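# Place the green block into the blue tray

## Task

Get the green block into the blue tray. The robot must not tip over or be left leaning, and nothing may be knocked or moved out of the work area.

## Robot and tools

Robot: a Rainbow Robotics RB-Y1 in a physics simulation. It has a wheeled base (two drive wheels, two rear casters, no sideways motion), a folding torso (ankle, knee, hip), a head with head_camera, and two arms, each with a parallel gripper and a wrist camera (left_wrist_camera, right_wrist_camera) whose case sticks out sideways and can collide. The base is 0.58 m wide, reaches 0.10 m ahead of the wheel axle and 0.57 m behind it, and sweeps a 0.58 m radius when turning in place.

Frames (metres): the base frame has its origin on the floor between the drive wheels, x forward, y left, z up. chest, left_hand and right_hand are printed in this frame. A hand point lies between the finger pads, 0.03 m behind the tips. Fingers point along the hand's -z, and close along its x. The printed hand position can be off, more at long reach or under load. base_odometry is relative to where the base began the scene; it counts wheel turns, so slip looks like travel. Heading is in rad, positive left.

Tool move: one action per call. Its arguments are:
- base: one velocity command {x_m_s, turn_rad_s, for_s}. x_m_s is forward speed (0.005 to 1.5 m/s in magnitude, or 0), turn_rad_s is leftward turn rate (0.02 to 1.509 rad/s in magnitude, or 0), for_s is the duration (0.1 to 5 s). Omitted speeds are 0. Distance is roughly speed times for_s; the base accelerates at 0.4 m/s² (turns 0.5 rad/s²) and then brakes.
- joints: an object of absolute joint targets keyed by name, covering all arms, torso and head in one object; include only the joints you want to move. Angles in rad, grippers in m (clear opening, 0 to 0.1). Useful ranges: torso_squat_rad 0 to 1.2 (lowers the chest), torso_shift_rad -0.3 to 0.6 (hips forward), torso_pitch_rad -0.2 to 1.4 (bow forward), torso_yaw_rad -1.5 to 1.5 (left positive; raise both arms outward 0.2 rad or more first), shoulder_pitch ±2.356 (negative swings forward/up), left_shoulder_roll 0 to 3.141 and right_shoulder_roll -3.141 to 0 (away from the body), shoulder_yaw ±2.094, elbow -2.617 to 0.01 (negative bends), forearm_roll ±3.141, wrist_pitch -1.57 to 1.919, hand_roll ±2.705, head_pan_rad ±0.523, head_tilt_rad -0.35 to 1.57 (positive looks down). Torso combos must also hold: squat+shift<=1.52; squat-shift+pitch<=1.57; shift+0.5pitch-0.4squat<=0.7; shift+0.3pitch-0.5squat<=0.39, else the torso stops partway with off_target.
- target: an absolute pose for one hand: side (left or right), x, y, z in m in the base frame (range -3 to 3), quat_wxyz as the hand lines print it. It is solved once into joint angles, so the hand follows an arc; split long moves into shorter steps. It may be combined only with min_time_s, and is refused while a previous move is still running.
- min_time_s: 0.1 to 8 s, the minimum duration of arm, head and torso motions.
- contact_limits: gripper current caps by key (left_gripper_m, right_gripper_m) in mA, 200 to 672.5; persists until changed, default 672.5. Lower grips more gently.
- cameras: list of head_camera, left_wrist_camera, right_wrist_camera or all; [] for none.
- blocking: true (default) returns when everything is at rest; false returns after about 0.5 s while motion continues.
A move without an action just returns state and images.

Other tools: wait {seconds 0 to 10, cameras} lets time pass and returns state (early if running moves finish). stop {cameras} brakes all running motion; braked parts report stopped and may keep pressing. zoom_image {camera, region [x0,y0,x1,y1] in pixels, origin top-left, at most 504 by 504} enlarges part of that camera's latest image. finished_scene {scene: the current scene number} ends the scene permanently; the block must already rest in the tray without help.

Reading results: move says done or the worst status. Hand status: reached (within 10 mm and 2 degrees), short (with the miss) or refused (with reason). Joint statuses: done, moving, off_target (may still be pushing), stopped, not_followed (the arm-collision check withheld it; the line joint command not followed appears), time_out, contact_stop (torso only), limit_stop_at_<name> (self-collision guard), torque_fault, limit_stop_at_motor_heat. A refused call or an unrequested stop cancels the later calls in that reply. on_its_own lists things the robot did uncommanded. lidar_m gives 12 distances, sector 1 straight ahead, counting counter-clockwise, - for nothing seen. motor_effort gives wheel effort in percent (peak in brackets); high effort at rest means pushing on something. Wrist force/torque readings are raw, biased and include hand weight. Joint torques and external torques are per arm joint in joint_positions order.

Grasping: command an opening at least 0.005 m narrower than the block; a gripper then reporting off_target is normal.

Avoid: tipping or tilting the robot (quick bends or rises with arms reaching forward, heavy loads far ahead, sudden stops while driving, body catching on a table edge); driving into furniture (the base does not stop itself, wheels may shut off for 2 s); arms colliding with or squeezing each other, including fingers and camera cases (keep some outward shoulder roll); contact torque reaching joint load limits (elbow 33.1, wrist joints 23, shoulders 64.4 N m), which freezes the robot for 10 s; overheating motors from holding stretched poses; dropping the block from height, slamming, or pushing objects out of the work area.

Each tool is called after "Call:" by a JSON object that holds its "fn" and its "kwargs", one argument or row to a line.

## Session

Call:
{"fn": "move", "kwargs": {

}}

Scene clock: 0.00 s.
Joint torques (N m): no reading
External joint torques (N m): no reading
Motor temperatures (°C): left_arm=[40 42 41 34 45 41 49] | right_arm=[40 42 39 38 41 41 44]
Wrist force (N): no reading
Wrist torque (N m): no reading
Wrist force, peak (N): no reading
base_odometry: x=+0.000 y=+0.000 heading=+0.000
lidar_m: 2.56 2.42 2.25 1.79 1.64 2.16 2.79 2.74 2.94 2.23 2.19 2.78
base_status: not commanded
joint_positions: torso_squat_rad=+0.350 torso_shift_rad=+0.000 torso_pitch_rad=+0.000 torso_yaw_rad=+0.000 left_shoulder_pitch_rad=-0.018 left_shoulder_roll_rad=+0.027 left_shoulder_yaw_rad=-0.008 left_elbow_rad=-0.182 left_forearm_roll_rad=+0.000 left_wrist_pitch_rad=-0.021 left_hand_roll_rad=-0.034 left_gripper_m=+0.099 right_shoulder_pitch_rad=-0.034 right_shoulder_roll_rad=-0.026 right_shoulder_yaw_rad=-0.046 right_elbow_rad=-0.274 right_forearm_roll_rad=+0.006 right_wrist_pitch_rad=+0.048 right_hand_roll_rad=+0.032 right_gripper_m=+0.100 head_pan_rad=+0.000 head_tilt_rad=+0.400
joint_status: not commanded
wheel_motors_off: 0
motor_effort: left_wheel=+3 right_wheel=+0
chest: x=-0.2280 y=+0.0002 z=+1.2475 quat_wxyz=(+1.000, +0.000, +0.000, +0.000) (m; base frame)
left_hand: x=-0.1220 y=+0.2392 z=+0.5701 quat_wxyz=(+0.994, +0.015, -0.109, -0.025) (m; base frame)
right_hand: x=-0.0815 y=-0.2440 z=+0.5768 quat_wxyz=(+0.992, -0.017, -0.129, +0.003) (m; base frame)
pictures: head_camera, left_wrist_camera, right_wrist_camera
Images, in order (width x height): head_camera 896x504, left_wrist_camera 644x364, right_wrist_camera 644x364.

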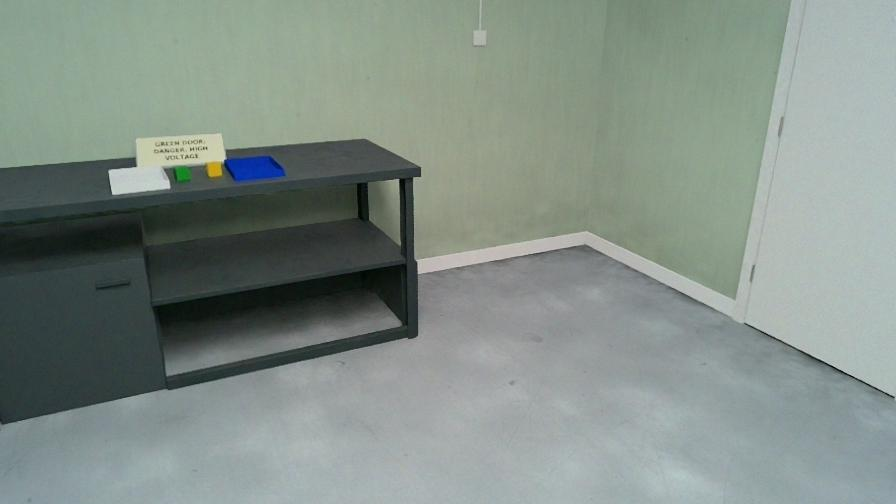

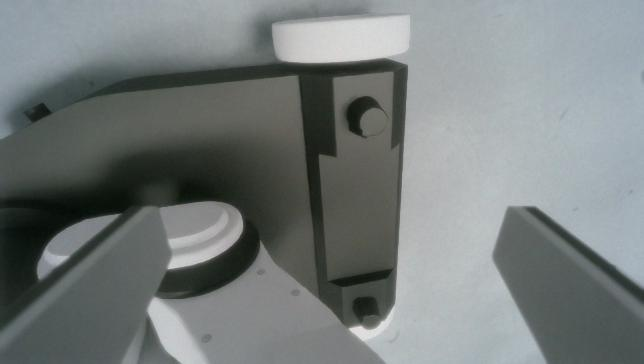

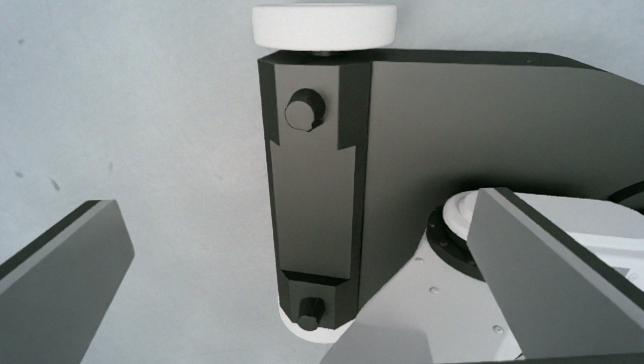

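Call:
{"fn": "move", "kwargs": {
  "base": {"turn_rad_s":0.5,"for_s":1.5}
}}

Call:
{"fn": "move", "kwargs": {
  "base": {"x_m_s":0.4,"for_s":3.6},
  "joints": {"right_shoulder_roll_rad":-0.4,"left_shoulder_roll_rad":0.2}
}}

Call:
{"fn": "move", "kwargs": {
  "base": {"turn_rad_s":-0.37,"for_s":1},
  "joints": {"head_tilt_rad":0.6},
  "cameras": ["head_camera"]
}}

Scene clock: 13.87 s.
Joint torques (N m): left_arm=[-2.75 0.55 0.43 -0.72 -0.11 -0.39 -0.05] | right_arm=[-3.94 -1.06 -0.13 -1.71 0.45 -0.53 0.03]
External joint torques (N m): left_arm=[-0.23 -0.3 0.37 0.22 -0.12 0.12 -0.04] | right_arm=[-0.08 0.37 -0.06 0.23 0.38 0.04 0.02]
Wrist force (N): left_arm=[-3.0 1.7 -16.0] | right_arm=[-1.6 -0.7 -5.5]
Wrist torque (N m): left_arm=[0.56 -0.93 0.04] | right_arm=[0.10 -0.11 0.02]
Wrist force, peak (N): left_arm=[-2.9 1.7 -16.7] | right_arm=[-1.6 -0.8 -5.8]
move: done
base_odometry: x=+0.000 y=+0.000 heading=+0.749
lidar_m: 2.42 2.24 1.64 1.70 2.44 2.74 2.76 2.94 2.19 2.64 3.13 2.42
base_status: done (sent for 1.5 of 1.5 s)
joint_positions: torso_squat_rad=+0.350 torso_shift_rad=+0.000 torso_pitch_rad=+0.000 torso_yaw_rad=+0.000 left_shoulder_pitch_rad=-0.018 left_shoulder_roll_rad=+0.027 left_shoulder_yaw_rad=-0.008 left_elbow_rad=-0.182 left_forearm_roll_rad=+0.000 left_wrist_pitch_rad=-0.021 left_hand_roll_rad=-0.034 left_gripper_m=+0.099 right_shoulder_pitch_rad=-0.034 right_shoulder_roll_rad=-0.026 right_shoulder_yaw_rad=-0.046 right_elbow_rad=-0.274 right_forearm_roll_rad=+0.006 right_wrist_pitch_rad=+0.048 right_hand_roll_rad=+0.032 right_gripper_m=+0.100 head_pan_rad=+0.000 head_tilt_rad=+0.400
joint_status: not commanded
wheel_motors_off: 0
motor_effort: left_wheel=+1(23) right_wheel=+13(30)
chest: x=-0.2280 y=+0.0002 z=+1.2475 quat_wxyz=(+1.000, +0.000, +0.000, +0.000) (m; base frame)
left_hand: x=-0.1220 y=+0.2391 z=+0.5701 quat_wxyz=(+0.994, +0.015, -0.109, -0.025) (m; base frame)
right_hand: x=-0.0815 y=-0.2440 z=+0.5768 quat_wxyz=(+0.992, -0.017, -0.129, +0.003) (m; base frame)
pictures: none

Scene clock: 18.90 s.
Joint torques (N m): left_arm=[-2.27 4.7 0.85 -0.49 -0.13 -0.16 0.05] | right_arm=[-3.43 -10.07 -1.26 -1.89 0.39 -0.63 0.04]
External joint torques (N m): left_arm=[0.28 -0.83 0.39 0.42 -0.17 0.34 0.05] | right_arm=[0.48 2.18 -0.01 0.1 0.3 -0.07 0.03]
Wrist force (N): left_arm=[-3.3 0.4 -15.9] | right_arm=[-1.5 1.5 -4.8]
Wrist torque (N m): left_arm=[0.65 -0.94 0.04] | right_arm=[-0.01 -0.10 0.03]
Wrist force, peak (N): left_arm=[-4.0 2.0 -16.3] | right_arm=[-2.3 1.8 -5.6]
move: done
base_odometry: x=+1.054 y=+0.981 heading=+0.750
lidar_m: 1.05 1.33 1.18 1.32 1.70 3.52 4.13 3.02 3.07 3.07 1.76 1.05
base_status: done (sent for 3.6 of 3.6 s)
joint_positions: torso_squat_rad=+0.350 torso_shift_rad=+0.000 torso_pitch_rad=+0.000 torso_yaw_rad=+0.000 left_shoulder_pitch_rad=-0.018 left_shoulder_roll_rad=+0.200 left_shoulder_yaw_rad=-0.008 left_elbow_rad=-0.182 left_forearm_roll_rad=+0.000 left_wrist_pitch_rad=-0.021 left_hand_roll_rad=-0.034 left_gripper_m=+0.099 right_shoulder_pitch_rad=-0.035 right_shoulder_roll_rad=-0.400 right_shoulder_yaw_rad=-0.046 right_elbow_rad=-0.274 right_forearm_roll_rad=+0.006 right_wrist_pitch_rad=+0.048 right_hand_roll_rad=+0.032 right_gripper_m=+0.100 head_pan_rad=+0.000 head_tilt_rad=+0.400
joint_status: all done
wheel_motors_off: 0
motor_effort: left_wheel=+3(35) right_wheel=-4(42)
chest: x=-0.2280 y=+0.0002 z=+1.2475 quat_wxyz=(+1.000, +0.000, +0.000, +0.000) (m; base frame)
left_hand: x=-0.1213 y=+0.3694 z=+0.5848 quat_wxyz=(+0.989, +0.100, -0.107, -0.033) (m; base frame)
right_hand: x=-0.0802 y=-0.5184 z=+0.6387 quat_wxyz=(+0.971, -0.202, -0.128, +0.021) (m; base frame)
pictures: none

Scene clock: 21.00 s.
Joint torques (N m): left_arm=[-2.71 4.66 0.15 -0.7 -0.1 -0.34 0.01] | right_arm=[-3.66 -10.48 -1.56 -2.01 0.36 -0.53 -0.04]
External joint torques (N m): left_arm=[-0.17 -0.87 -0.3 0.21 -0.13 0.15 0.02] | right_arm=[0.24 1.77 -0.31 -0.02 0.27 0.03 -0.05]
Wrist force (N): left_arm=[-3.4 0.5 -15.9] | right_arm=[-1.4 1.4 -4.9]
Wrist torque (N m): left_arm=[0.61 -1.01 0.03] | right_arm=[0.01 -0.09 0.03]
Wrist force, peak (N): left_arm=[-3.2 0.9 -16.6] | right_arm=[-1.6 1.5 -5.2]
move: done
base_odometry: x=+1.054 y=+0.981 heading=+0.381
lidar_m: 1.04 1.05 1.23 1.19 1.33 1.68 4.11 4.20 3.03 3.07 1.75 1.79
base_status: done (sent for 1 of 1 s)
joint_positions: torso_squat_rad=+0.350 torso_shift_rad=+0.000 torso_pitch_rad=+0.000 torso_yaw_rad=+0.000 left_shoulder_pitch_rad=-0.018 left_shoulder_roll_rad=+0.200 left_shoulder_yaw_rad=-0.008 left_elbow_rad=-0.182 left_forearm_roll_rad=+0.000 left_wrist_pitch_rad=-0.021 left_hand_roll_rad=-0.034 left_gripper_m=+0.099 right_shoulder_pitch_rad=-0.034 right_shoulder_roll_rad=-0.400 right_shoulder_yaw_rad=-0.046 right_elbow_rad=-0.274 right_forearm_roll_rad=+0.006 right_wrist_pitch_rad=+0.048 right_hand_roll_rad=+0.032 right_gripper_m=+0.100 head_pan_rad=+0.000 head_tilt_rad=+0.600
joint_status: all done
wheel_motors_off: 0
motor_effort: left_wheel=+14(22) right_wheel=+2(38)
chest: x=-0.2280 y=+0.0002 z=+1.2475 quat_wxyz=(+1.000, +0.000, +0.000, +0.000) (m; base frame)
left_hand: x=-0.1214 y=+0.3693 z=+0.5847 quat_wxyz=(+0.989, +0.100, -0.107, -0.033) (m; base frame)
right_hand: x=-0.0803 y=-0.5183 z=+0.6386 quat_wxyz=(+0.971, -0.202, -0.128, +0.021) (m; base frame)
pictures: head_camera
Images, in order (width x height): head_camera 896x504.

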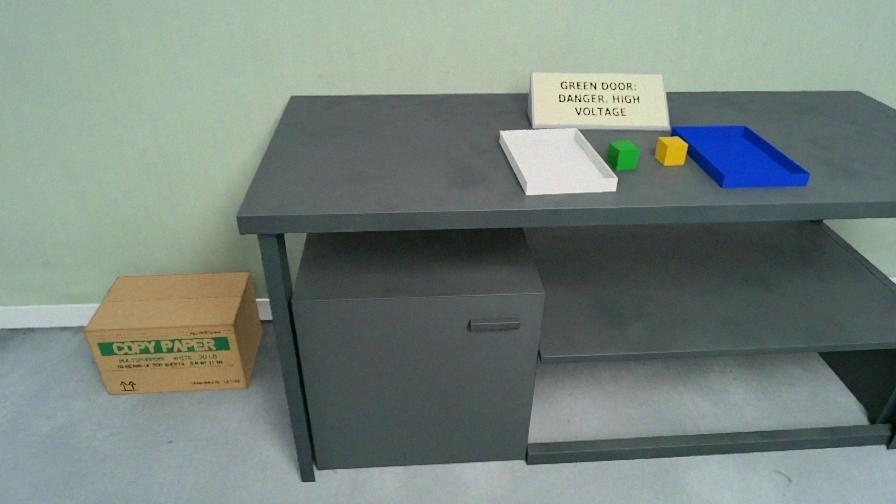

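Call:
{"fn": "move", "kwargs": {
  "joints": {"right_shoulder_pitch_rad":-1.154,"right_shoulder_roll_rad":-1.032,"right_shoulder_yaw_rad":0.235,"right_elbow_rad":-1.647,"right_forearm_roll_rad":-1.084,"right_wrist_pitch_rad":1.906,"right_hand_roll_rad":-0.216}
}}

Call:
{"fn": "move", "kwargs": {
  "base": {"turn_rad_s":-0.3,"for_s":1},
  "joints": {"torso_pitch_rad":0.6,"head_tilt_rad":0.4}
}}

Call:
{"fn": "move", "kwargs": {
  "base": {"x_m_s":0.34,"for_s":2}
}}

Call:
{"fn": "move", "kwargs": {
  "base": {"turn_rad_s":0.33,"for_s":1},
  "cameras": ["head_camera","right_wrist_camera"]
}}

Scene clock: 36.50 s.
Joint torques (N m): left_arm=[-2.5 4.5 0.42 -0.95 -0.14 -0.42 0] | right_arm=[-20.05 -9.61 -6.41 -1.54 1.26 -1.3 0.16]
External joint torques (N m): left_arm=[0.04 -1.03 -0.03 -0.04 -0.17 0.08 0.01] | right_arm=[-0.55 0.73 1.44 0.42 0.52 -0.3 0.13]
Wrist force (N): left_arm=[-2.8 0.5 -16.2] | right_arm=[-3.6 0.2 -4.6]
Wrist torque (N m): left_arm=[0.65 -0.91 0.06] | right_arm=[0.04 -0.23 0.04]
Wrist force, peak (N): left_arm=[-3.2 0.5 -16.6] | right_arm=[-4.2 3.3 -4.9]
move: done
base_odometry: x=+1.054 y=+0.981 heading=+0.381
lidar_m: 1.04 1.05 1.24 1.18 1.32 1.69 4.10 4.21 3.03 3.06 1.74 1.77
base_status: not commanded
joint_positions: torso_squat_rad=+0.350 torso_shift_rad=+0.000 torso_pitch_rad=+0.000 torso_yaw_rad=+0.000 left_shoulder_pitch_rad=-0.018 left_shoulder_roll_rad=+0.200 left_shoulder_yaw_rad=-0.008 left_elbow_rad=-0.182 left_forearm_roll_rad=+0.000 left_wrist_pitch_rad=-0.021 left_hand_roll_rad=-0.034 left_gripper_m=+0.099 right_shoulder_pitch_rad=-1.154 right_shoulder_roll_rad=-1.032 right_shoulder_yaw_rad=+0.235 right_elbow_rad=-1.647 right_forearm_roll_rad=-1.084 right_wrist_pitch_rad=+1.906 right_hand_roll_rad=-0.216 right_gripper_m=+0.100 head_pan_rad=+0.000 head_tilt_rad=+0.600
joint_status: all done
wheel_motors_off: 0
motor_effort: left_wheel=+16(16) right_wheel=+1(9)
chest: x=-0.2281 y=+0.0002 z=+1.2475 quat_wxyz=(+1.000, +0.000, +0.000, +0.000) (m; base frame)
left_hand: x=-0.1214 y=+0.3693 z=+0.5847 quat_wxyz=(+0.989, +0.100, -0.107, -0.033) (m; base frame)
right_hand: x=+0.2584 y=-0.2900 z=+1.3222 quat_wxyz=(+0.941, -0.051, -0.291, +0.166) (m; base frame)
pictures: none

Scene clock: 39.33 s.
Joint torques (N m): left_arm=[13.64 4.04 0.43 4.97 -0.14 0.91 -0.02] | right_arm=[-17.72 -12.77 -8.06 -4.34 0.65 -0.22 0.22]
External joint torques (N m): left_arm=[0.48 -0.47 0 -0.02 -0.15 0.3 -0.04] | right_arm=[-1.14 1.16 0.64 0.03 0.42 -0.17 0.22]
Wrist force (N): left_arm=[0.5 0.9 -15.7] | right_arm=[-0.2 -1.1 -5.4]
Wrist torque (N m): left_arm=[0.62 -0.71 0.03] | right_arm=[0.15 -0.03 0.04]
Wrist force, peak (N): left_arm=[-2.7 0.6 -16.4] | right_arm=[-0.4 -1.5 -6.0]
move: done
base_odometry: x=+1.053 y=+0.981 heading=+0.081
lidar_m: 1.05 1.04 1.54 1.18 1.44 1.32 2.17 4.10 3.25 3.01 3.06 1.74
base_status: done (sent for 1 of 1 s)
joint_positions: torso_squat_rad=+0.350 torso_shift_rad=+0.000 torso_pitch_rad=+0.600 torso_yaw_rad=+0.000 left_shoulder_pitch_rad=-0.018 left_shoulder_roll_rad=+0.200 left_shoulder_yaw_rad=-0.008 left_elbow_rad=-0.182 left_forearm_roll_rad=+0.000 left_wrist_pitch_rad=-0.021 left_hand_roll_rad=-0.034 left_gripper_m=+0.099 right_shoulder_pitch_rad=-1.154 right_shoulder_roll_rad=-1.032 right_shoulder_yaw_rad=+0.235 right_elbow_rad=-1.647 right_forearm_roll_rad=-1.084 right_wrist_pitch_rad=+1.906 right_hand_roll_rad=-0.216 right_gripper_m=+0.100 head_pan_rad=+0.000 head_tilt_rad=+0.400
joint_status: all done
wheel_motors_off: 0
motor_effort: left_wheel=+15(33) right_wheel=-2(14)
chest: x=-0.0533 y=+0.0002 z=+1.1934 quat_wxyz=(+0.955, +0.000, +0.296, +0.000) (m; base frame)
left_hand: x=-0.3395 y=+0.3693 z=+0.5863 quat_wxyz=(+0.976, +0.086, +0.190, -0.061) (m; base frame)
right_hand: x=+0.3902 y=-0.2901 z=+0.9803 quat_wxyz=(+0.985, +0.000, +0.000, +0.174) (m; base frame)
pictures: none

Scene clock: 42.53 s.
Joint torques (N m): left_arm=[13.75 4.09 0.61 5.22 -0.08 0.84 0.06] | right_arm=[-17.37 -13.3 -7.7 -4.17 0.5 -0.24 0.07]
External joint torques (N m): left_arm=[0.59 -0.43 0.18 0.24 -0.1 0.23 0.04] | right_arm=[-0.79 0.62 1 0.21 0.26 -0.2 0.07]
Wrist force (N): left_arm=[0.5 1.0 -15.6] | right_arm=[-0.2 -1.2 -5.5]
Wrist torque (N m): left_arm=[0.60 -0.73 0.00] | right_arm=[0.17 -0.03 0.04]
Wrist force, peak (N): left_arm=[0.8 1.5 -16.3] | right_arm=[0.0 -1.4 -5.9]
move: done
base_odometry: x=+1.731 y=+1.036 heading=+0.081
lidar_m: 0.40 0.40 0.44 0.64 1.42 1.88 2.83 4.73 3.20 2.85 1.24 1.31
base_status: done (sent for 2 of 2 s)
joint_positions: torso_squat_rad=+0.350 torso_shift_rad=+0.000 torso_pitch_rad=+0.600 torso_yaw_rad=+0.000 left_shoulder_pitch_rad=-0.018 left_shoulder_roll_rad=+0.200 left_shoulder_yaw_rad=-0.008 left_elbow_rad=-0.182 left_forearm_roll_rad=+0.000 left_wrist_pitch_rad=-0.021 left_hand_roll_rad=-0.034 left_gripper_m=+0.099 right_shoulder_pitch_rad=-1.154 right_shoulder_roll_rad=-1.032 right_shoulder_yaw_rad=+0.235 right_elbow_rad=-1.647 right_forearm_roll_rad=-1.084 right_wrist_pitch_rad=+1.906 right_hand_roll_rad=-0.216 right_gripper_m=+0.100 head_pan_rad=+0.000 head_tilt_rad=+0.400
joint_status: not commanded
wheel_motors_off: 0
motor_effort: left_wheel=-3(38) right_wheel=+0(29)
chest: x=-0.0533 y=+0.0002 z=+1.1934 quat_wxyz=(+0.955, +0.000, +0.296, +0.000) (m; base frame)
left_hand: x=-0.3394 y=+0.3693 z=+0.5862 quat_wxyz=(+0.976, +0.086, +0.190, -0.061) (m; base frame)
right_hand: x=+0.3902 y=-0.2901 z=+0.9803 quat_wxyz=(+0.985, +0.000, +0.000, +0.174) (m; base frame)
pictures: none

Scene clock: 44.53 s.
Joint torques (N m): left_arm=[13.9 4.01 0.57 5.19 -0.16 0.93 0.06] | right_arm=[-17.61 -13.1 -7.5 -4.31 0.38 -0.18 0.23]
External joint torques (N m): left_arm=[0.74 -0.52 0.13 0.21 -0.17 0.32 0.04] | right_arm=[-1.02 0.82 1.2 0.07 0.15 -0.14 0.23]
Wrist force (N): left_arm=[0.6 0.7 -15.7] | right_arm=[-0.2 -1.1 -5.4]
Wrist torque (N m): left_arm=[0.62 -0.71 0.03] | right_arm=[0.15 -0.02 0.05]
Wrist force, peak (N): left_arm=[0.4 1.2 -16.3] | right_arm=[-0.5 -1.5 -5.6]
move: done
base_odometry: x=+1.731 y=+1.036 heading=+0.410
lidar_m: 0.40 0.42 0.57 1.42 1.45 2.32 4.74 4.16 2.96 2.83 1.26 1.10
base_status: done (sent for 1 of 1 s)
joint_positions: torso_squat_rad=+0.350 torso_shift_rad=+0.000 torso_pitch_rad=+0.600 torso_yaw_rad=+0.000 left_shoulder_pitch_rad=-0.018 left_shoulder_roll_rad=+0.200 left_shoulder_yaw_rad=-0.008 left_elbow_rad=-0.182 left_forearm_roll_rad=+0.000 left_wrist_pitch_rad=-0.021 left_hand_roll_rad=-0.034 left_gripper_m=+0.099 right_shoulder_pitch_rad=-1.154 right_shoulder_roll_rad=-1.032 right_shoulder_yaw_rad=+0.235 right_elbow_rad=-1.647 right_forearm_roll_rad=-1.084 right_wrist_pitch_rad=+1.906 right_hand_roll_rad=-0.216 right_gripper_m=+0.100 head_pan_rad=+0.000 head_tilt_rad=+0.400
joint_status: not commanded
wheel_motors_off: 0
motor_effort: left_wheel=-2(29) right_wheel=+15(21)
chest: x=-0.0533 y=+0.0002 z=+1.1934 quat_wxyz=(+0.955, +0.000, +0.296, +0.000) (m; base frame)
left_hand: x=-0.3394 y=+0.3693 z=+0.5862 quat_wxyz=(+0.976, +0.086, +0.190, -0.061) (m; base frame)
right_hand: x=+0.3902 y=-0.2901 z=+0.9803 quat_wxyz=(+0.985, +0.000, +0.000, +0.174) (m; base frame)
pictures: head_camera, right_wrist_camera
Images, in order (width x height): head_camera 896x504, right_wrist_camera 644x364.

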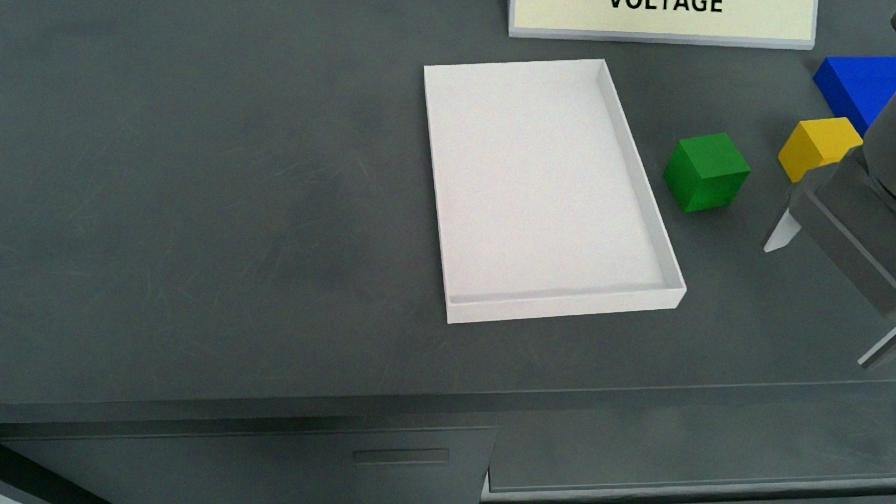

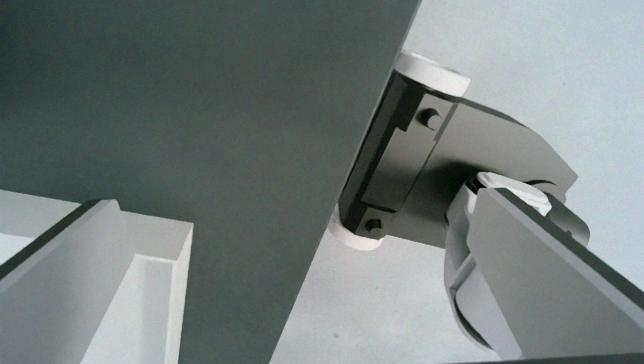

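Call:
{"fn": "move", "kwargs": {
  "base": {"x_m_s":0.2,"for_s":0.75}
}}

Call:
{"fn": "move", "kwargs": {
  "target": {"side":"right","x":0.42,"y":-0.266,"z":0.98,"quat_wxyz":[0.990,0,0,0.139]},
  "cameras": ["head_camera","right_wrist_camera"]
}}

Scene clock: 57.50 s.
Joint torques (N m): left_arm=[13.76 4.01 0.86 5.52 0.03 0.83 -0.06] | right_arm=[-17.37 -12.83 -8.09 -4.06 0.52 -0.25 0.09]
External joint torques (N m): left_arm=[0.6 -0.51 0.43 0.53 0.01 0.22 -0.08] | right_arm=[-0.79 1.09 0.61 0.31 0.28 -0.21 0.09]
Wrist force (N): left_arm=[0.6 1.0 -15.6] | right_arm=[0.0 -1.1 -5.5]
Wrist torque (N m): left_arm=[0.63 -0.71 0.01] | right_arm=[0.17 -0.01 0.05]
Wrist force, peak (N): left_arm=[0.3 1.0 -16.2] | right_arm=[0.2 -1.3 -5.9]
move: done
base_odometry: x=+1.872 y=+1.098 heading=+0.410
lidar_m: 0.25 0.25 0.35 1.43 1.46 1.99 4.89 3.49 2.95 1.20 1.27 0.26
base_status: done (sent for 0.77 of 0.77 s)
joint_positions: torso_squat_rad=+0.350 torso_shift_rad=+0.000 torso_pitch_rad=+0.600 torso_yaw_rad=+0.000 left_shoulder_pitch_rad=-0.018 left_shoulder_roll_rad=+0.200 left_shoulder_yaw_rad=-0.008 left_elbow_rad=-0.182 left_forearm_roll_rad=+0.000 left_wrist_pitch_rad=-0.021 left_hand_roll_rad=-0.034 left_gripper_m=+0.099 right_shoulder_pitch_rad=-1.154 right_shoulder_roll_rad=-1.032 right_shoulder_yaw_rad=+0.235 right_elbow_rad=-1.647 right_forearm_roll_rad=-1.084 right_wrist_pitch_rad=+1.906 right_hand_roll_rad=-0.216 right_gripper_m=+0.100 head_pan_rad=+0.000 head_tilt_rad=+0.400
joint_status: not commanded
wheel_motors_off: 0
motor_effort: left_wheel=+1(23) right_wheel=-2(43)
chest: x=-0.0533 y=+0.0002 z=+1.1934 quat_wxyz=(+0.955, +0.000, +0.296, +0.000) (m; base frame)
left_hand: x=-0.3394 y=+0.3693 z=+0.5862 quat_wxyz=(+0.976, +0.086, +0.190, -0.061) (m; base frame)
right_hand: x=+0.3902 y=-0.2901 z=+0.9803 quat_wxyz=(+0.985, +0.000, +0.000, +0.174) (m; base frame)
pictures: none

Scene clock: 58.67 s.
Joint torques (N m): left_arm=[13.09 3.41 0.67 5.3 -0.09 0.88 0.16] | right_arm=[-19.18 -12.14 -7.11 -4.31 0.32 -0.13 -0.03]
External joint torques (N m): left_arm=[-0.08 -1.11 0.24 0.32 -0.1 0.27 0.13] | right_arm=[-0.4 0.64 1.07 0.51 0.08 -0.09 -0.03]
Wrist force (N): left_arm=[0.4 1.1 -15.8] | right_arm=[-0.5 -1.0 -5.5]
Wrist torque (N m): left_arm=[0.59 -0.73 0.02] | right_arm=[0.15 -0.06 0.06]
Wrist force, peak (N): left_arm=[0.3 1.0 -16.1] | right_arm=[-0.2 -1.8 -6.0]
move: done
base_odometry: x=+1.872 y=+1.098 heading=+0.410
lidar_m: 0.25 0.25 0.36 1.44 1.46 1.99 4.90 3.49 2.95 1.22 1.27 0.26
base_status: not commanded
joint_positions: torso_squat_rad=+0.350 torso_shift_rad=+0.000 torso_pitch_rad=+0.600 torso_yaw_rad=+0.000 left_shoulder_pitch_rad=-0.018 left_shoulder_roll_rad=+0.200 left_shoulder_yaw_rad=-0.008 left_elbow_rad=-0.182 left_forearm_roll_rad=+0.000 left_wrist_pitch_rad=-0.021 left_hand_roll_rad=-0.034 left_gripper_m=+0.099 right_shoulder_pitch_rad=-1.294 right_shoulder_roll_rad=-0.945 right_shoulder_yaw_rad=+0.307 right_elbow_rad=-1.494 right_forearm_roll_rad=-1.021 right_wrist_pitch_rad=+1.903 right_hand_roll_rad=-0.260 right_gripper_m=+0.100 head_pan_rad=+0.000 head_tilt_rad=+0.400
joint_status: all done
wheel_motors_off: 0
motor_effort: left_wheel=+1(3) right_wheel=-1(5)
chest: x=-0.0533 y=+0.0002 z=+1.1934 quat_wxyz=(+0.955, +0.000, +0.295, +0.000) (m; base frame)
left_hand: x=-0.3394 y=+0.3693 z=+0.5862 quat_wxyz=(+0.976, +0.086, +0.190, -0.061) (m; base frame)
right_hand: x=+0.4199 y=-0.2659 z=+0.9804 quat_wxyz=(+0.990, +0.000, -0.001, +0.139) (m; base frame)
right_hand_status: reached (checked arc, planned for 0.5 s): 0 mm and 0.1 deg off.
pictures: head_camera, right_wrist_camera
Images, in order (width x height): head_camera 896x504, right_wrist_camera 644x364.

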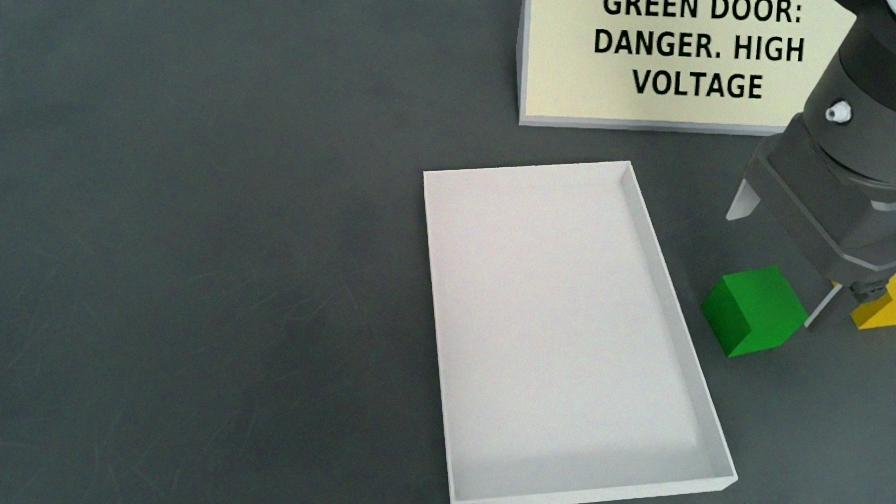

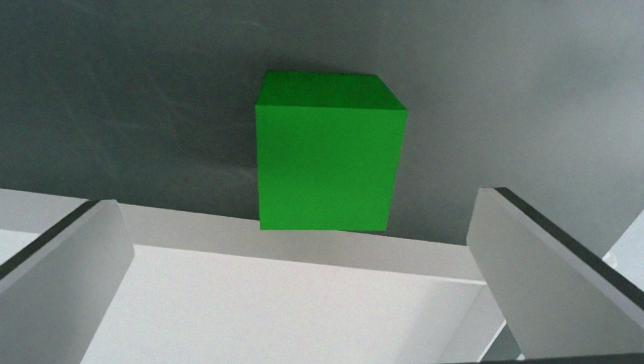

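Call:
{"fn": "move", "kwargs": {
  "target": {"side":"right","x":0.412,"y":-0.270,"z":0.925,"quat_wxyz":[0.990,0,0,0.139]},
  "cameras": ["head_camera","right_wrist_camera"]
}}

Scene clock: 62.80 s.
Joint torques (N m): left_arm=[13.63 4.25 0.3 5.1 -0.19 0.95 -0.02] | right_arm=[-19.77 -11.44 -7.44 -5.45 0.47 0.04 0.05]
External joint torques (N m): left_arm=[0.47 -0.27 -0.13 0.11 -0.21 0.34 -0.04] | right_arm=[-1.85 1.48 0.73 -0.26 0.23 0.09 0.05]
Wrist force (N): left_arm=[0.0 1.3 -15.6] | right_arm=[-0.2 -1.0 -5.4]
Wrist torque (N m): left_arm=[0.56 -0.81 0.02] | right_arm=[0.16 -0.02 -0.10]
Wrist force, peak (N): left_arm=[0.3 0.8 -16.3] | right_arm=[-0.3 -1.3 -6.8]
move: done
base_odometry: x=+1.872 y=+1.098 heading=+0.410
lidar_m: 0.24 0.25 0.35 1.43 1.46 1.99 4.90 3.49 2.95 1.22 1.27 0.26
base_status: not commanded
joint_positions: torso_squat_rad=+0.350 torso_shift_rad=+0.000 torso_pitch_rad=+0.600 torso_yaw_rad=+0.000 left_shoulder_pitch_rad=-0.018 left_shoulder_roll_rad=+0.200 left_shoulder_yaw_rad=-0.008 left_elbow_rad=-0.182 left_forearm_roll_rad=+0.000 left_wrist_pitch_rad=-0.021 left_hand_roll_rad=-0.034 left_gripper_m=+0.099 right_shoulder_pitch_rad=-1.187 right_shoulder_roll_rad=-0.916 right_shoulder_yaw_rad=+0.335 right_elbow_rad=-1.479 right_forearm_roll_rad=-0.966 right_wrist_pitch_rad=+1.779 right_hand_roll_rad=-0.233 right_gripper_m=+0.100 head_pan_rad=+0.000 head_tilt_rad=+0.400
joint_status: all done
wheel_motors_off: 0
motor_effort: left_wheel=+1(2) right_wheel=-1(4)
chest: x=-0.0533 y=+0.0002 z=+1.1934 quat_wxyz=(+0.955, +0.000, +0.295, +0.000) (m; base frame)
left_hand: x=-0.3394 y=+0.3693 z=+0.5862 quat_wxyz=(+0.976, +0.086, +0.190, -0.061) (m; base frame)
right_hand: x=+0.4117 y=-0.2702 z=+0.9252 quat_wxyz=(+0.990, +0.000, +0.000, +0.139) (m; base frame)
right_hand_status: reached (checked arc, planned for 0.4 s): 0 mm and 0.1 deg off.
pictures: head_camera, right_wrist_camera
Images, in order (width x height): head_camera 896x504, right_wrist_camera 644x364.

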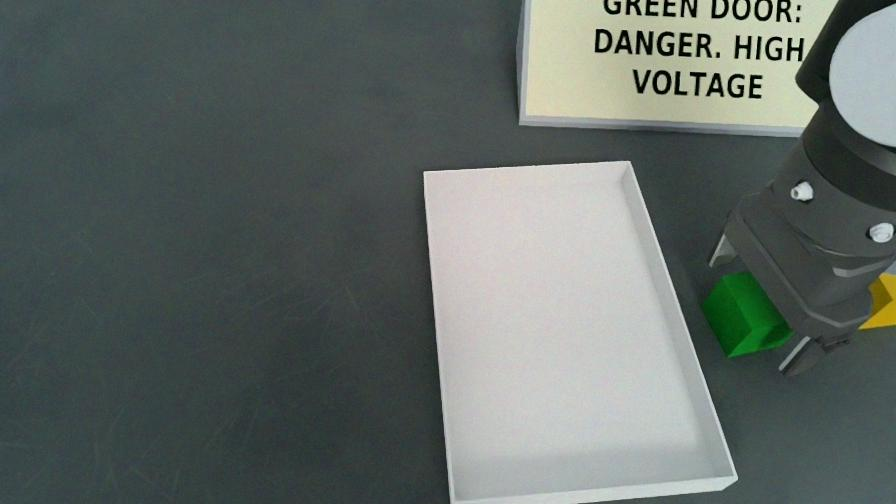

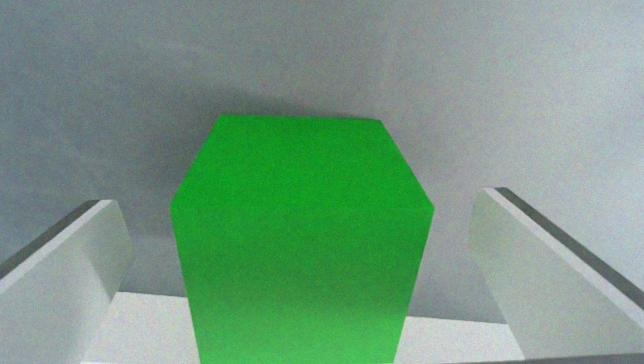

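Call:
{"fn": "move", "kwargs": {
  "target": {"side":"right","x":0.412,"y":-0.267,"z":0.912,"quat_wxyz":[0.990,0,0,0.139]}
}}

Call:
{"fn": "move", "kwargs": {
  "joints": {"right_gripper_m":0.035}
}}

Call:
{"fn": "move", "kwargs": {
  "target": {"side":"right","x":0.412,"y":-0.267,"z":1.01,"quat_wxyz":[0.990,0,0,0.139]},
  "min_time_s": 1
}}

Call:
{"fn": "move", "kwargs": {
  "joints": {"head_pan_rad":-0.5},
  "cameras": ["head_camera","right_wrist_camera"]
}}

Scene clock: 66.90 s.
Joint torques (N m): left_arm=[13.17 3.5 0.7 5.27 -0.18 0.88 -0.06] | right_arm=[-19.74 -11.57 -7.34 -4.94 0.61 -0.02 -0.08]
External joint torques (N m): left_arm=[0.01 -1.02 0.27 0.28 -0.2 0.27 -0.08] | right_arm=[-1.83 1.18 0.74 0.35 0.36 0.02 -0.08]
Wrist force (N): left_arm=[0.7 1.1 -15.5] | right_arm=[-0.2 -1.2 -5.5]
Wrist torque (N m): left_arm=[0.58 -0.72 0.00] | right_arm=[0.17 -0.04 -0.11]
Wrist force, peak (N): left_arm=[0.7 1.0 -16.2] | right_arm=[-0.3 -0.8 -7.0]
move: done
base_odometry: x=+1.872 y=+1.098 heading=+0.410
lidar_m: 0.24 0.26 0.35 1.43 1.46 1.97 4.90 3.50 2.95 1.20 1.26 0.26
base_status: not commanded
joint_positions: torso_squat_rad=+0.350 torso_shift_rad=+0.000 torso_pitch_rad=+0.600 torso_yaw_rad=+0.000 left_shoulder_pitch_rad=-0.018 left_shoulder_roll_rad=+0.200 left_shoulder_yaw_rad=-0.008 left_elbow_rad=-0.182 left_forearm_roll_rad=+0.000 left_wrist_pitch_rad=-0.021 left_hand_roll_rad=-0.034 left_gripper_m=+0.099 right_shoulder_pitch_rad=-1.177 right_shoulder_roll_rad=-0.898 right_shoulder_yaw_rad=+0.349 right_elbow_rad=-1.461 right_forearm_roll_rad=-0.948 right_wrist_pitch_rad=+1.750 right_hand_roll_rad=-0.229 right_gripper_m=+0.100 head_pan_rad=+0.000 head_tilt_rad=+0.400
joint_status: all done
wheel_motors_off: 0
motor_effort: left_wheel=+1(3) right_wheel=-3(4)
chest: x=-0.0533 y=+0.0002 z=+1.1934 quat_wxyz=(+0.955, +0.000, +0.296, +0.000) (m; base frame)
left_hand: x=-0.3395 y=+0.3693 z=+0.5862 quat_wxyz=(+0.976, +0.086, +0.190, -0.061) (m; base frame)
right_hand: x=+0.4115 y=-0.2671 z=+0.9125 quat_wxyz=(+0.990, +0.000, +0.000, +0.139) (m; base frame)
right_hand_status: reached (checked arc, planned for 0.2 s): 1 mm and 0.0 deg off.
pictures: none

Scene clock: 68.17 s.
Joint torques (N m): left_arm=[13.38 3.79 0.16 5.18 0.04 0.96 -0.03] | right_arm=[-18.84 -11.77 -7.3 -5.28 0.47 -0.06 -0.01]
External joint torques (N m): left_arm=[0.22 -0.74 -0.28 0.19 0.02 0.35 -0.05] | right_arm=[-0.93 0.98 0.79 0.02 0.22 -0.01 -0.01]
Wrist force (N): left_arm=[0.4 0.6 -15.8] | right_arm=[0.0 -1.2 -6.3]
Wrist torque (N m): left_arm=[0.67 -0.75 0.01] | right_arm=[0.18 0.00 -0.10]
Wrist force, peak (N): left_arm=[0.4 1.1 -16.2] | right_arm=[-0.1 -1.2 -6.5]
move: off_target
base_odometry: x=+1.872 y=+1.098 heading=+0.410
lidar_m: 0.25 0.26 0.35 1.44 1.47 1.99 4.90 3.49 2.95 1.21 1.27 0.26
base_status: not commanded
joint_positions: torso_squat_rad=+0.350 torso_shift_rad=+0.000 torso_pitch_rad=+0.600 torso_yaw_rad=+0.000 left_shoulder_pitch_rad=-0.018 left_shoulder_roll_rad=+0.200 left_shoulder_yaw_rad=-0.008 left_elbow_rad=-0.182 left_forearm_roll_rad=+0.000 left_wrist_pitch_rad=-0.021 left_hand_roll_rad=-0.034 left_gripper_m=+0.099 right_shoulder_pitch_rad=-1.177 right_shoulder_roll_rad=-0.898 right_shoulder_yaw_rad=+0.349 right_elbow_rad=-1.461 right_forearm_roll_rad=-0.948 right_wrist_pitch_rad=+1.750 right_hand_roll_rad=-0.229 right_gripper_m=+0.050 head_pan_rad=+0.000 head_tilt_rad=+0.400
joint_status: right_gripper_m off_target (ended at +0.050, target +0.035)
wheel_motors_off: 0
motor_effort: left_wheel=+2(2) right_wheel=-2(4)
chest: x=-0.0533 y=+0.0002 z=+1.1934 quat_wxyz=(+0.955, +0.000, +0.296, +0.000) (m; base frame)
left_hand: x=-0.3395 y=+0.3693 z=+0.5862 quat_wxyz=(+0.976, +0.086, +0.190, -0.061) (m; base frame)
right_hand: x=+0.4115 y=-0.2671 z=+0.9125 quat_wxyz=(+0.990, +0.000, +0.000, +0.139) (m; base frame)
pictures: none

Scene clock: 69.50 s.
Joint torques (N m): left_arm=[13.38 3.71 0.77 5.14 -0.01 0.85 0.09] | right_arm=[-20.28 -13.78 -7.21 -4.94 0.34 0.05 -0.09]
External joint torques (N m): left_arm=[0.21 -0.81 0.34 0.16 -0.03 0.23 0.06] | right_arm=[-1.78 -0.85 1.6 -1.01 0.1 0.09 -0.09]
Wrist force (N): left_arm=[0.1 0.9 -15.6] | right_arm=[-0.1 -1.2 -6.4]
Wrist torque (N m): left_arm=[0.63 -0.78 0.01] | right_arm=[0.20 -0.04 0.06]
Wrist force, peak (N): left_arm=[0.5 0.9 -16.0] | right_arm=[-0.2 -1.0 -7.2]
move: done
base_odometry: x=+1.872 y=+1.098 heading=+0.410
lidar_m: 0.25 0.26 0.35 1.44 1.46 2.00 4.89 3.50 2.95 1.21 1.26 0.26
base_status: not commanded
joint_positions: torso_squat_rad=+0.350 torso_shift_rad=+0.000 torso_pitch_rad=+0.600 torso_yaw_rad=+0.000 left_shoulder_pitch_rad=-0.018 left_shoulder_roll_rad=+0.200 left_shoulder_yaw_rad=-0.008 left_elbow_rad=-0.182 left_forearm_roll_rad=+0.000 left_wrist_pitch_rad=-0.021 left_hand_roll_rad=-0.034 left_gripper_m=+0.099 right_shoulder_pitch_rad=-1.340 right_shoulder_roll_rad=-1.037 right_shoulder_yaw_rad=+0.357 right_elbow_rad=-1.553 right_forearm_roll_rad=-1.145 right_wrist_pitch_rad=+1.919 right_hand_roll_rad=-0.330 right_gripper_m=+0.050 head_pan_rad=+0.000 head_tilt_rad=+0.400
joint_status: all done
wheel_motors_off: 0
motor_effort: left_wheel=+1(2) right_wheel=+0(3)
chest: x=-0.0533 y=+0.0002 z=+1.1934 quat_wxyz=(+0.955, +0.000, +0.296, +0.000) (m; base frame)
left_hand: x=-0.3395 y=+0.3693 z=+0.5862 quat_wxyz=(+0.976, +0.086, +0.190, -0.061) (m; base frame)
right_hand: x=+0.4121 y=-0.2670 z=+1.0098 quat_wxyz=(+0.990, +0.000, +0.000, +0.139) (m; base frame)
right_hand_status: reached (checked arc, planned for 1.0 s): 0 mm and 0.1 deg off.
pictures: none

Scene clock: 70.50 s.
Joint torques (N m): left_arm=[13.56 4.06 0.44 5.32 -0.2 0.86 -0.11] | right_arm=[-20.04 -13.77 -7.08 -4.84 0.32 -0.16 -0.04]
External joint torques (N m): left_arm=[0.39 -0.47 0.01 0.34 -0.22 0.24 -0.13] | right_arm=[-1.54 -0.84 1.72 -0.91 0.09 -0.12 -0.04]
Wrist force (N): left_arm=[0.4 1.1 -16.0] | right_arm=[0.0 -1.2 -6.4]
Wrist torque (N m): left_arm=[0.59 -0.76 0.05] | right_arm=[0.18 -0.02 0.07]
Wrist force, peak (N): left_arm=[0.5 1.7 -15.9] | right_arm=[-0.2 -1.3 -6.8]
move: done
base_odometry: x=+1.872 y=+1.098 heading=+0.410
lidar_m: 0.24 0.25 0.36 1.43 1.46 1.99 4.89 3.49 2.95 1.21 1.26 0.26
base_status: not commanded
joint_positions: torso_squat_rad=+0.350 torso_shift_rad=+0.000 torso_pitch_rad=+0.600 torso_yaw_rad=+0.000 left_shoulder_pitch_rad=-0.018 left_shoulder_roll_rad=+0.200 left_shoulder_yaw_rad=-0.008 left_elbow_rad=-0.182 left_forearm_roll_rad=+0.000 left_wrist_pitch_rad=-0.021 left_hand_roll_rad=-0.034 left_gripper_m=+0.099 right_shoulder_pitch_rad=-1.340 right_shoulder_roll_rad=-1.037 right_shoulder_yaw_rad=+0.357 right_elbow_rad=-1.553 right_forearm_roll_rad=-1.145 right_wrist_pitch_rad=+1.919 right_hand_roll_rad=-0.330 right_gripper_m=+0.050 head_pan_rad=-0.500 head_tilt_rad=+0.400
joint_status: all done
wheel_motors_off: 0
motor_effort: left_wheel=+1(2) right_wheel=-2(4)
chest: x=-0.0533 y=+0.0002 z=+1.1934 quat_wxyz=(+0.955, +0.000, +0.296, +0.000) (m; base frame)
left_hand: x=-0.3395 y=+0.3693 z=+0.5862 quat_wxyz=(+0.976, +0.086, +0.190, -0.061) (m; base frame)
right_hand: x=+0.4121 y=-0.2670 z=+1.0098 quat_wxyz=(+0.990, +0.000, +0.000, +0.139) (m; base frame)
pictures: head_camera, right_wrist_camera
Images, in order (width x height): head_camera 896x504, right_wrist_camera 644x364.

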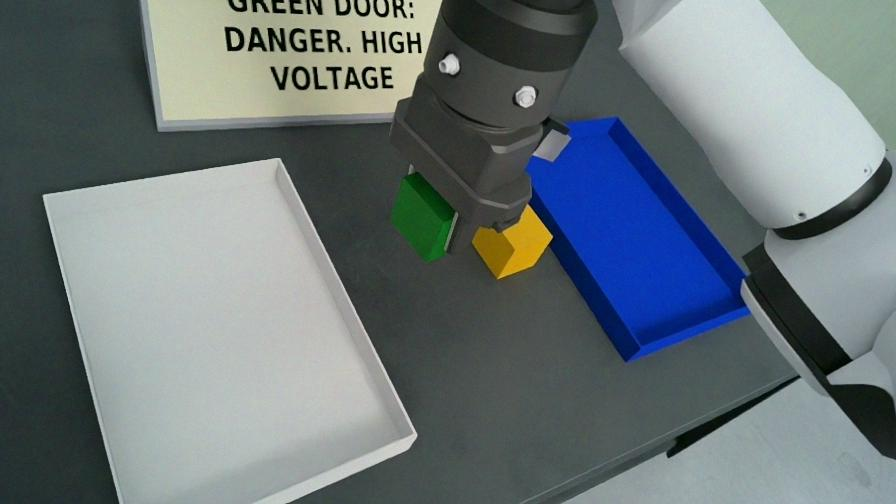

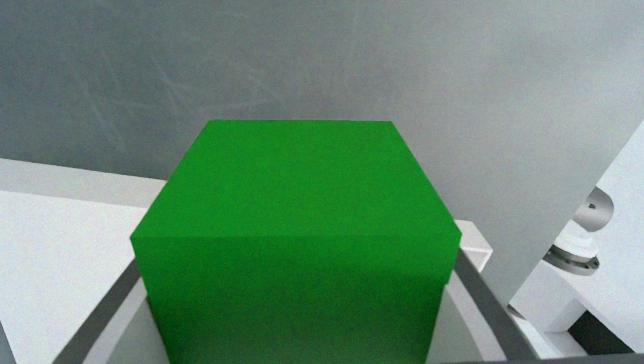

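Call:
{"fn": "move", "kwargs": {
  "target": {"side":"right","x":0.395,"y":-0.51,"z":1.0,"quat_wxyz":[0.990,0,0,0.139]},
  "min_time_s": 1.8
}}

Call:
{"fn": "move", "kwargs": {
  "target": {"side":"right","x":0.395,"y":-0.51,"z":0.94,"quat_wxyz":[0.990,0,0,0.139]},
  "min_time_s": 1,
  "cameras": ["head_camera","right_wrist_camera"]
}}

Scene clock: 78.27 s.
Joint torques (N m): left_arm=[13.84 3.36 0.76 5.29 -0.15 0.9 0.12] | right_arm=[-14.26 -21.28 -8.53 -2.58 0.17 -0.3 0.02]
External joint torques (N m): left_arm=[0.67 -1.17 0.33 0.3 -0.17 0.29 0.1] | right_arm=[-0.37 -0.19 -0.96 0.6 -0.07 -0.22 0.02]
Wrist force (N): left_arm=[0.4 1.0 -15.6] | right_arm=[0.2 -1.3 -6.7]
Wrist torque (N m): left_arm=[0.65 -0.75 0.02] | right_arm=[0.22 0.00 -0.11]
Wrist force, peak (N): left_arm=[0.0 1.1 -16.3] | right_arm=[0.0 -1.6 -6.9]
move: done
base_odometry: x=+1.872 y=+1.098 heading=+0.410
lidar_m: 0.24 0.26 0.35 1.44 1.45 1.98 4.90 3.48 2.96 1.22 1.25 0.26
base_status: not commanded
joint_positions: torso_squat_rad=+0.350 torso_shift_rad=+0.000 torso_pitch_rad=+0.600 torso_yaw_rad=+0.000 left_shoulder_pitch_rad=-0.018 left_shoulder_roll_rad=+0.200 left_shoulder_yaw_rad=-0.008 left_elbow_rad=-0.182 left_forearm_roll_rad=+0.000 left_wrist_pitch_rad=-0.021 left_hand_roll_rad=-0.034 left_gripper_m=+0.099 right_shoulder_pitch_rad=-1.159 right_shoulder_roll_rad=-1.340 right_shoulder_yaw_rad=+0.216 right_elbow_rad=-0.996 right_forearm_roll_rad=-1.220 right_wrist_pitch_rad=+1.697 right_hand_roll_rad=+0.419 right_gripper_m=+0.050 head_pan_rad=-0.500 head_tilt_rad=+0.400
joint_status: all done
wheel_motors_off: 0
motor_effort: left_wheel=+0(2) right_wheel=-1(4)
chest: x=-0.0533 y=+0.0002 z=+1.1934 quat_wxyz=(+0.955, +0.000, +0.296, +0.000) (m; base frame)
left_hand: x=-0.3395 y=+0.3693 z=+0.5862 quat_wxyz=(+0.976, +0.086, +0.190, -0.061) (m; base frame)
right_hand: x=+0.3949 y=-0.5098 z=+1.0000 quat_wxyz=(+0.990, +0.000, +0.000, +0.139) (m; base frame)
right_hand_status: reached (checked arc, planned for 1.8 s): 0 mm and 0.1 deg off.
pictures: none

Scene clock: 79.60 s.
Joint torques (N m): left_arm=[13.51 4.36 0.38 5.16 -0.1 0.91 0.02] | right_arm=[-14.43 -19.4 -5.8 -2.62 0.66 -0.41 0.13]
External joint torques (N m): left_arm=[0.35 -0.16 -0.05 0.18 -0.11 0.3 0] | right_arm=[-0.51 1.82 1.39 0.68 0.41 -0.33 0.13]
Wrist force (N): left_arm=[0.5 0.8 -15.4] | right_arm=[-0.1 -0.9 -6.7]
Wrist torque (N m): left_arm=[0.61 -0.72 0.02] | right_arm=[0.17 -0.03 -0.11]
Wrist force, peak (N): left_arm=[0.5 0.9 -16.1] | right_arm=[-0.3 -0.9 -6.9]
move: done
base_odometry: x=+1.872 y=+1.098 heading=+0.410
lidar_m: 0.25 0.25 0.35 1.44 1.46 2.00 4.90 3.50 2.95 1.21 1.27 0.26
base_status: not commanded
joint_positions: torso_squat_rad=+0.350 torso_shift_rad=+0.000 torso_pitch_rad=+0.600 torso_yaw_rad=+0.000 left_shoulder_pitch_rad=-0.018 left_shoulder_roll_rad=+0.200 left_shoulder_yaw_rad=-0.008 left_elbow_rad=-0.182 left_forearm_roll_rad=+0.000 left_wrist_pitch_rad=-0.021 left_hand_roll_rad=-0.034 left_gripper_m=+0.099 right_shoulder_pitch_rad=-1.105 right_shoulder_roll_rad=-1.256 right_shoulder_yaw_rad=+0.242 right_elbow_rad=-0.935 right_forearm_roll_rad=-1.183 right_wrist_pitch_rad=+1.567 right_hand_roll_rad=+0.449 right_gripper_m=+0.050 head_pan_rad=-0.500 head_tilt_rad=+0.400
joint_status: all done
wheel_motors_off: 0
motor_effort: left_wheel=+1(2) right_wheel=+0(4)
chest: x=-0.0533 y=+0.0002 z=+1.1934 quat_wxyz=(+0.955, +0.000, +0.296, +0.000) (m; base frame)
left_hand: x=-0.3395 y=+0.3693 z=+0.5862 quat_wxyz=(+0.976, +0.086, +0.190, -0.061) (m; base frame)
right_hand: x=+0.3945 y=-0.5096 z=+0.9406 quat_wxyz=(+0.990, -0.001, -0.001, +0.139) (m; base frame)
right_hand_status: reached (checked arc, planned for 1.0 s): 1 mm and 0.2 deg off.
pictures: head_camera, right_wrist_camera
Images, in order (width x height): head_camera 896x504, right_wrist_camera 644x364.

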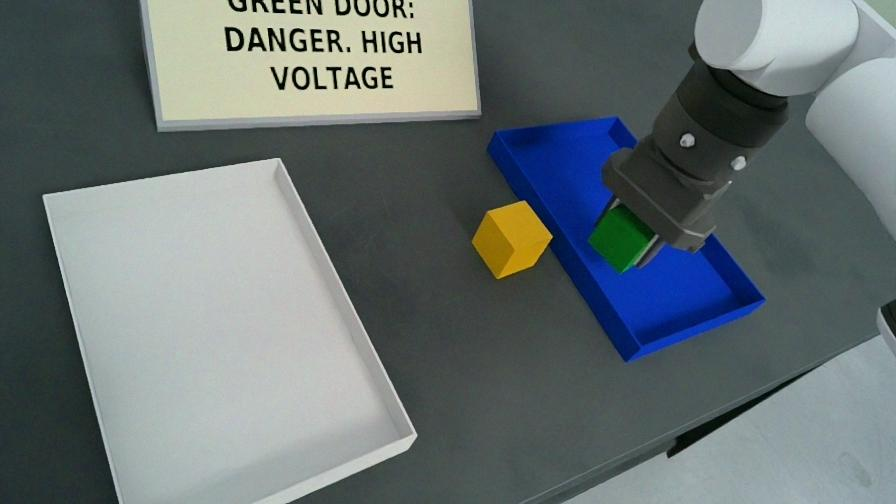

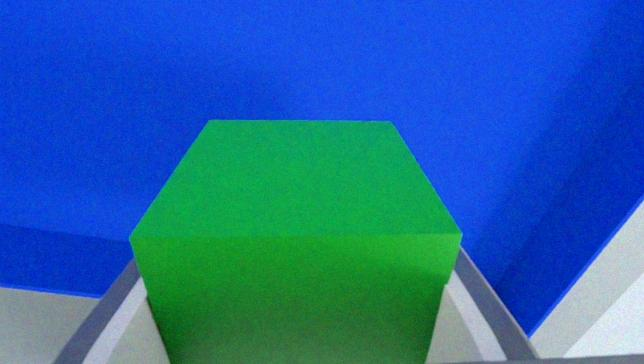

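Call:
{"fn": "move", "kwargs": {
  "target": {"side":"right","x":0.408,"y":-0.52,"z":0.917,"quat_wxyz":[0.990,0,0,0.139]},
  "min_time_s": 1.2
}}

Call:
{"fn": "move", "kwargs": {
  "joints": {"right_gripper_m":0.075}
}}

Call:
{"fn": "move", "kwargs": {
  "target": {"side":"right","x":0.408,"y":-0.52,"z":1.02,"quat_wxyz":[0.990,0,0,0.139]},
  "min_time_s": 1,
  "cameras": ["head_camera"]
}}

Scene clock: 84.47 s.
Joint torques (N m): left_arm=[13.52 4.16 0.26 5.04 -0.21 1.01 0.12] | right_arm=[-17.15 -18.51 -4.22 -3.08 0.55 -0.4 0.05]
External joint torques (N m): left_arm=[0.36 -0.37 -0.17 0.06 -0.22 0.4 0.1] | right_arm=[-1.8 1.57 0.81 0.72 0.31 -0.31 0.05]
Wrist force (N): left_arm=[0.7 1.3 -15.5] | right_arm=[-0.2 -0.9 -6.6]
Wrist torque (N m): left_arm=[0.58 -0.71 0.02] | right_arm=[0.12 -0.02 -0.11]
Wrist force, peak (N): left_arm=[0.2 1.0 -16.3] | right_arm=[0.0 -0.9 -7.0]
move: done
base_odometry: x=+1.872 y=+1.098 heading=+0.410
lidar_m: 0.25 0.26 0.35 1.43 1.46 1.99 4.90 3.49 2.96 1.21 1.25 0.27
base_status: not commanded
joint_positions: torso_squat_rad=+0.350 torso_shift_rad=+0.000 torso_pitch_rad=+0.600 torso_yaw_rad=+0.000 left_shoulder_pitch_rad=-0.018 left_shoulder_roll_rad=+0.200 left_shoulder_yaw_rad=-0.008 left_elbow_rad=-0.182 left_forearm_roll_rad=+0.000 left_wrist_pitch_rad=-0.021 left_hand_roll_rad=-0.034 left_gripper_m=+0.099 right_shoulder_pitch_rad=-1.263 right_shoulder_roll_rad=-1.164 right_shoulder_yaw_rad=+0.306 right_elbow_rad=-0.644 right_forearm_roll_rad=-1.107 right_wrist_pitch_rad=+1.497 right_hand_roll_rad=+0.599 right_gripper_m=+0.050 head_pan_rad=-0.500 head_tilt_rad=+0.400
joint_status: all done
wheel_motors_off: 0
motor_effort: left_wheel=+1(2) right_wheel=+0(4)
chest: x=-0.0533 y=+0.0002 z=+1.1934 quat_wxyz=(+0.955, +0.000, +0.296, +0.000) (m; base frame)
left_hand: x=-0.3395 y=+0.3693 z=+0.5862 quat_wxyz=(+0.976, +0.086, +0.190, -0.061) (m; base frame)
right_hand: x=+0.4078 y=-0.5199 z=+0.9172 quat_wxyz=(+0.990, -0.001, -0.001, +0.139) (m; base frame)
right_hand_status: reached (checked arc, planned for 1.2 s): 0 mm and 0.2 deg off.
pictures: none

Scene clock: 85.23 s.
Joint torques (N m): left_arm=[12.98 4.39 0.61 5.31 -0.11 0.87 0.09] | right_arm=[-17.07 -18.36 -4.22 -3.02 0.66 -0.36 0.12]
External joint torques (N m): left_arm=[-0.18 -0.13 0.17 0.33 -0.13 0.26 0.07] | right_arm=[-1.73 1.72 0.81 0.78 0.42 -0.27 0.12]
Wrist force (N): left_arm=[0.5 1.1 -16.3] | right_arm=[-0.1 -0.7 -5.6]
Wrist torque (N m): left_arm=[0.63 -0.75 0.04] | right_arm=[0.08 0.01 -0.10]
Wrist force, peak (N): left_arm=[0.5 1.1 -16.3] | right_arm=[0.1 -1.1 -6.7]
move: done
base_odometry: x=+1.872 y=+1.098 heading=+0.410
lidar_m: 0.25 0.25 0.35 1.44 1.46 1.99 4.90 3.49 2.95 1.22 1.25 0.26
base_status: not commanded
joint_positions: torso_squat_rad=+0.350 torso_shift_rad=+0.000 torso_pitch_rad=+0.600 torso_yaw_rad=+0.000 left_shoulder_pitch_rad=-0.018 left_shoulder_roll_rad=+0.200 left_shoulder_yaw_rad=-0.008 left_elbow_rad=-0.182 left_forearm_roll_rad=+0.000 left_wrist_pitch_rad=-0.021 left_hand_roll_rad=-0.034 left_gripper_m=+0.099 right_shoulder_pitch_rad=-1.263 right_shoulder_roll_rad=-1.164 right_shoulder_yaw_rad=+0.306 right_elbow_rad=-0.644 right_forearm_roll_rad=-1.107 right_wrist_pitch_rad=+1.497 right_hand_roll_rad=+0.599 right_gripper_m=+0.075 head_pan_rad=-0.500 head_tilt_rad=+0.400
joint_status: all done
wheel_motors_off: 0
motor_effort: left_wheel=+1(2) right_wheel=+0(4)
chest: x=-0.0533 y=+0.0002 z=+1.1934 quat_wxyz=(+0.955, +0.000, +0.296, +0.000) (m; base frame)
left_hand: x=-0.3395 y=+0.3693 z=+0.5862 quat_wxyz=(+0.976, +0.086, +0.190, -0.061) (m; base frame)
right_hand: x=+0.4078 y=-0.5199 z=+0.9172 quat_wxyz=(+0.990, -0.001, -0.001, +0.139) (m; base frame)
pictures: none

Scene clock: 86.57 s.
Joint torques (N m): left_arm=[13.64 3.98 0.4 5.25 0.01 0.91 0.06] | right_arm=[-16.35 -19.51 -7.12 -4.38 0.29 0.02 -0.06]
External joint torques (N m): left_arm=[0.47 -0.54 -0.03 0.27 0 0.29 0.04] | right_arm=[-1.27 0.18 -0.95 -0.59 0.05 0.09 -0.06]
Wrist force (N): left_arm=[0.3 0.7 -15.3] | right_arm=[0.1 -0.9 -5.8]
Wrist torque (N m): left_arm=[0.63 -0.77 0.04] | right_arm=[0.15 0.00 0.04]
Wrist force, peak (N): left_arm=[0.8 1.3 -16.2] | right_arm=[-0.4 -0.9 -6.3]
move: done
base_odometry: x=+1.872 y=+1.098 heading=+0.410
lidar_m: 0.25 0.26 0.35 1.43 1.46 1.99 4.90 3.50 2.95 1.20 1.26 0.26
base_status: not commanded
joint_positions: torso_squat_rad=+0.350 torso_shift_rad=+0.000 torso_pitch_rad=+0.600 torso_yaw_rad=+0.000 left_shoulder_pitch_rad=-0.018 left_shoulder_roll_rad=+0.200 left_shoulder_yaw_rad=-0.008 left_elbow_rad=-0.182 left_forearm_roll_rad=+0.000 left_wrist_pitch_rad=-0.021 left_hand_roll_rad=-0.034 left_gripper_m=+0.099 right_shoulder_pitch_rad=-1.341 right_shoulder_roll_rad=-1.314 right_shoulder_yaw_rad=+0.277 right_elbow_rad=-0.809 right_forearm_roll_rad=-1.149 right_wrist_pitch_rad=+1.734 right_hand_roll_rad=+0.523 right_gripper_m=+0.075 head_pan_rad=-0.500 head_tilt_rad=+0.400
joint_status: all done
wheel_motors_off: 0
motor_effort: left_wheel=+1(2) right_wheel=-1(4)
chest: x=-0.0533 y=+0.0002 z=+1.1934 quat_wxyz=(+0.955, +0.000, +0.296, +0.000) (m; base frame)
left_hand: x=-0.3395 y=+0.3693 z=+0.5862 quat_wxyz=(+0.976, +0.086, +0.190, -0.061) (m; base frame)
right_hand: x=+0.4080 y=-0.5200 z=+1.0199 quat_wxyz=(+0.990, +0.000, +0.001, +0.139) (m; base frame)
right_hand_status: reached (checked arc, planned for 1.0 s): 0 mm and 0.1 deg off.
pictures: head_camera
Images, in order (width x height): head_camera 896x504.

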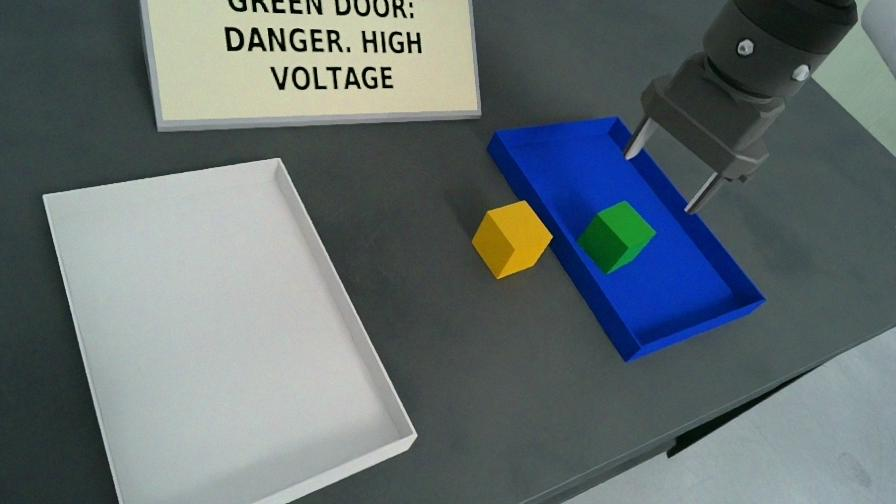

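Call:
{"fn": "finished_scene", "kwargs": {
  "scene": 2
}}

The scene is finished: the task was done.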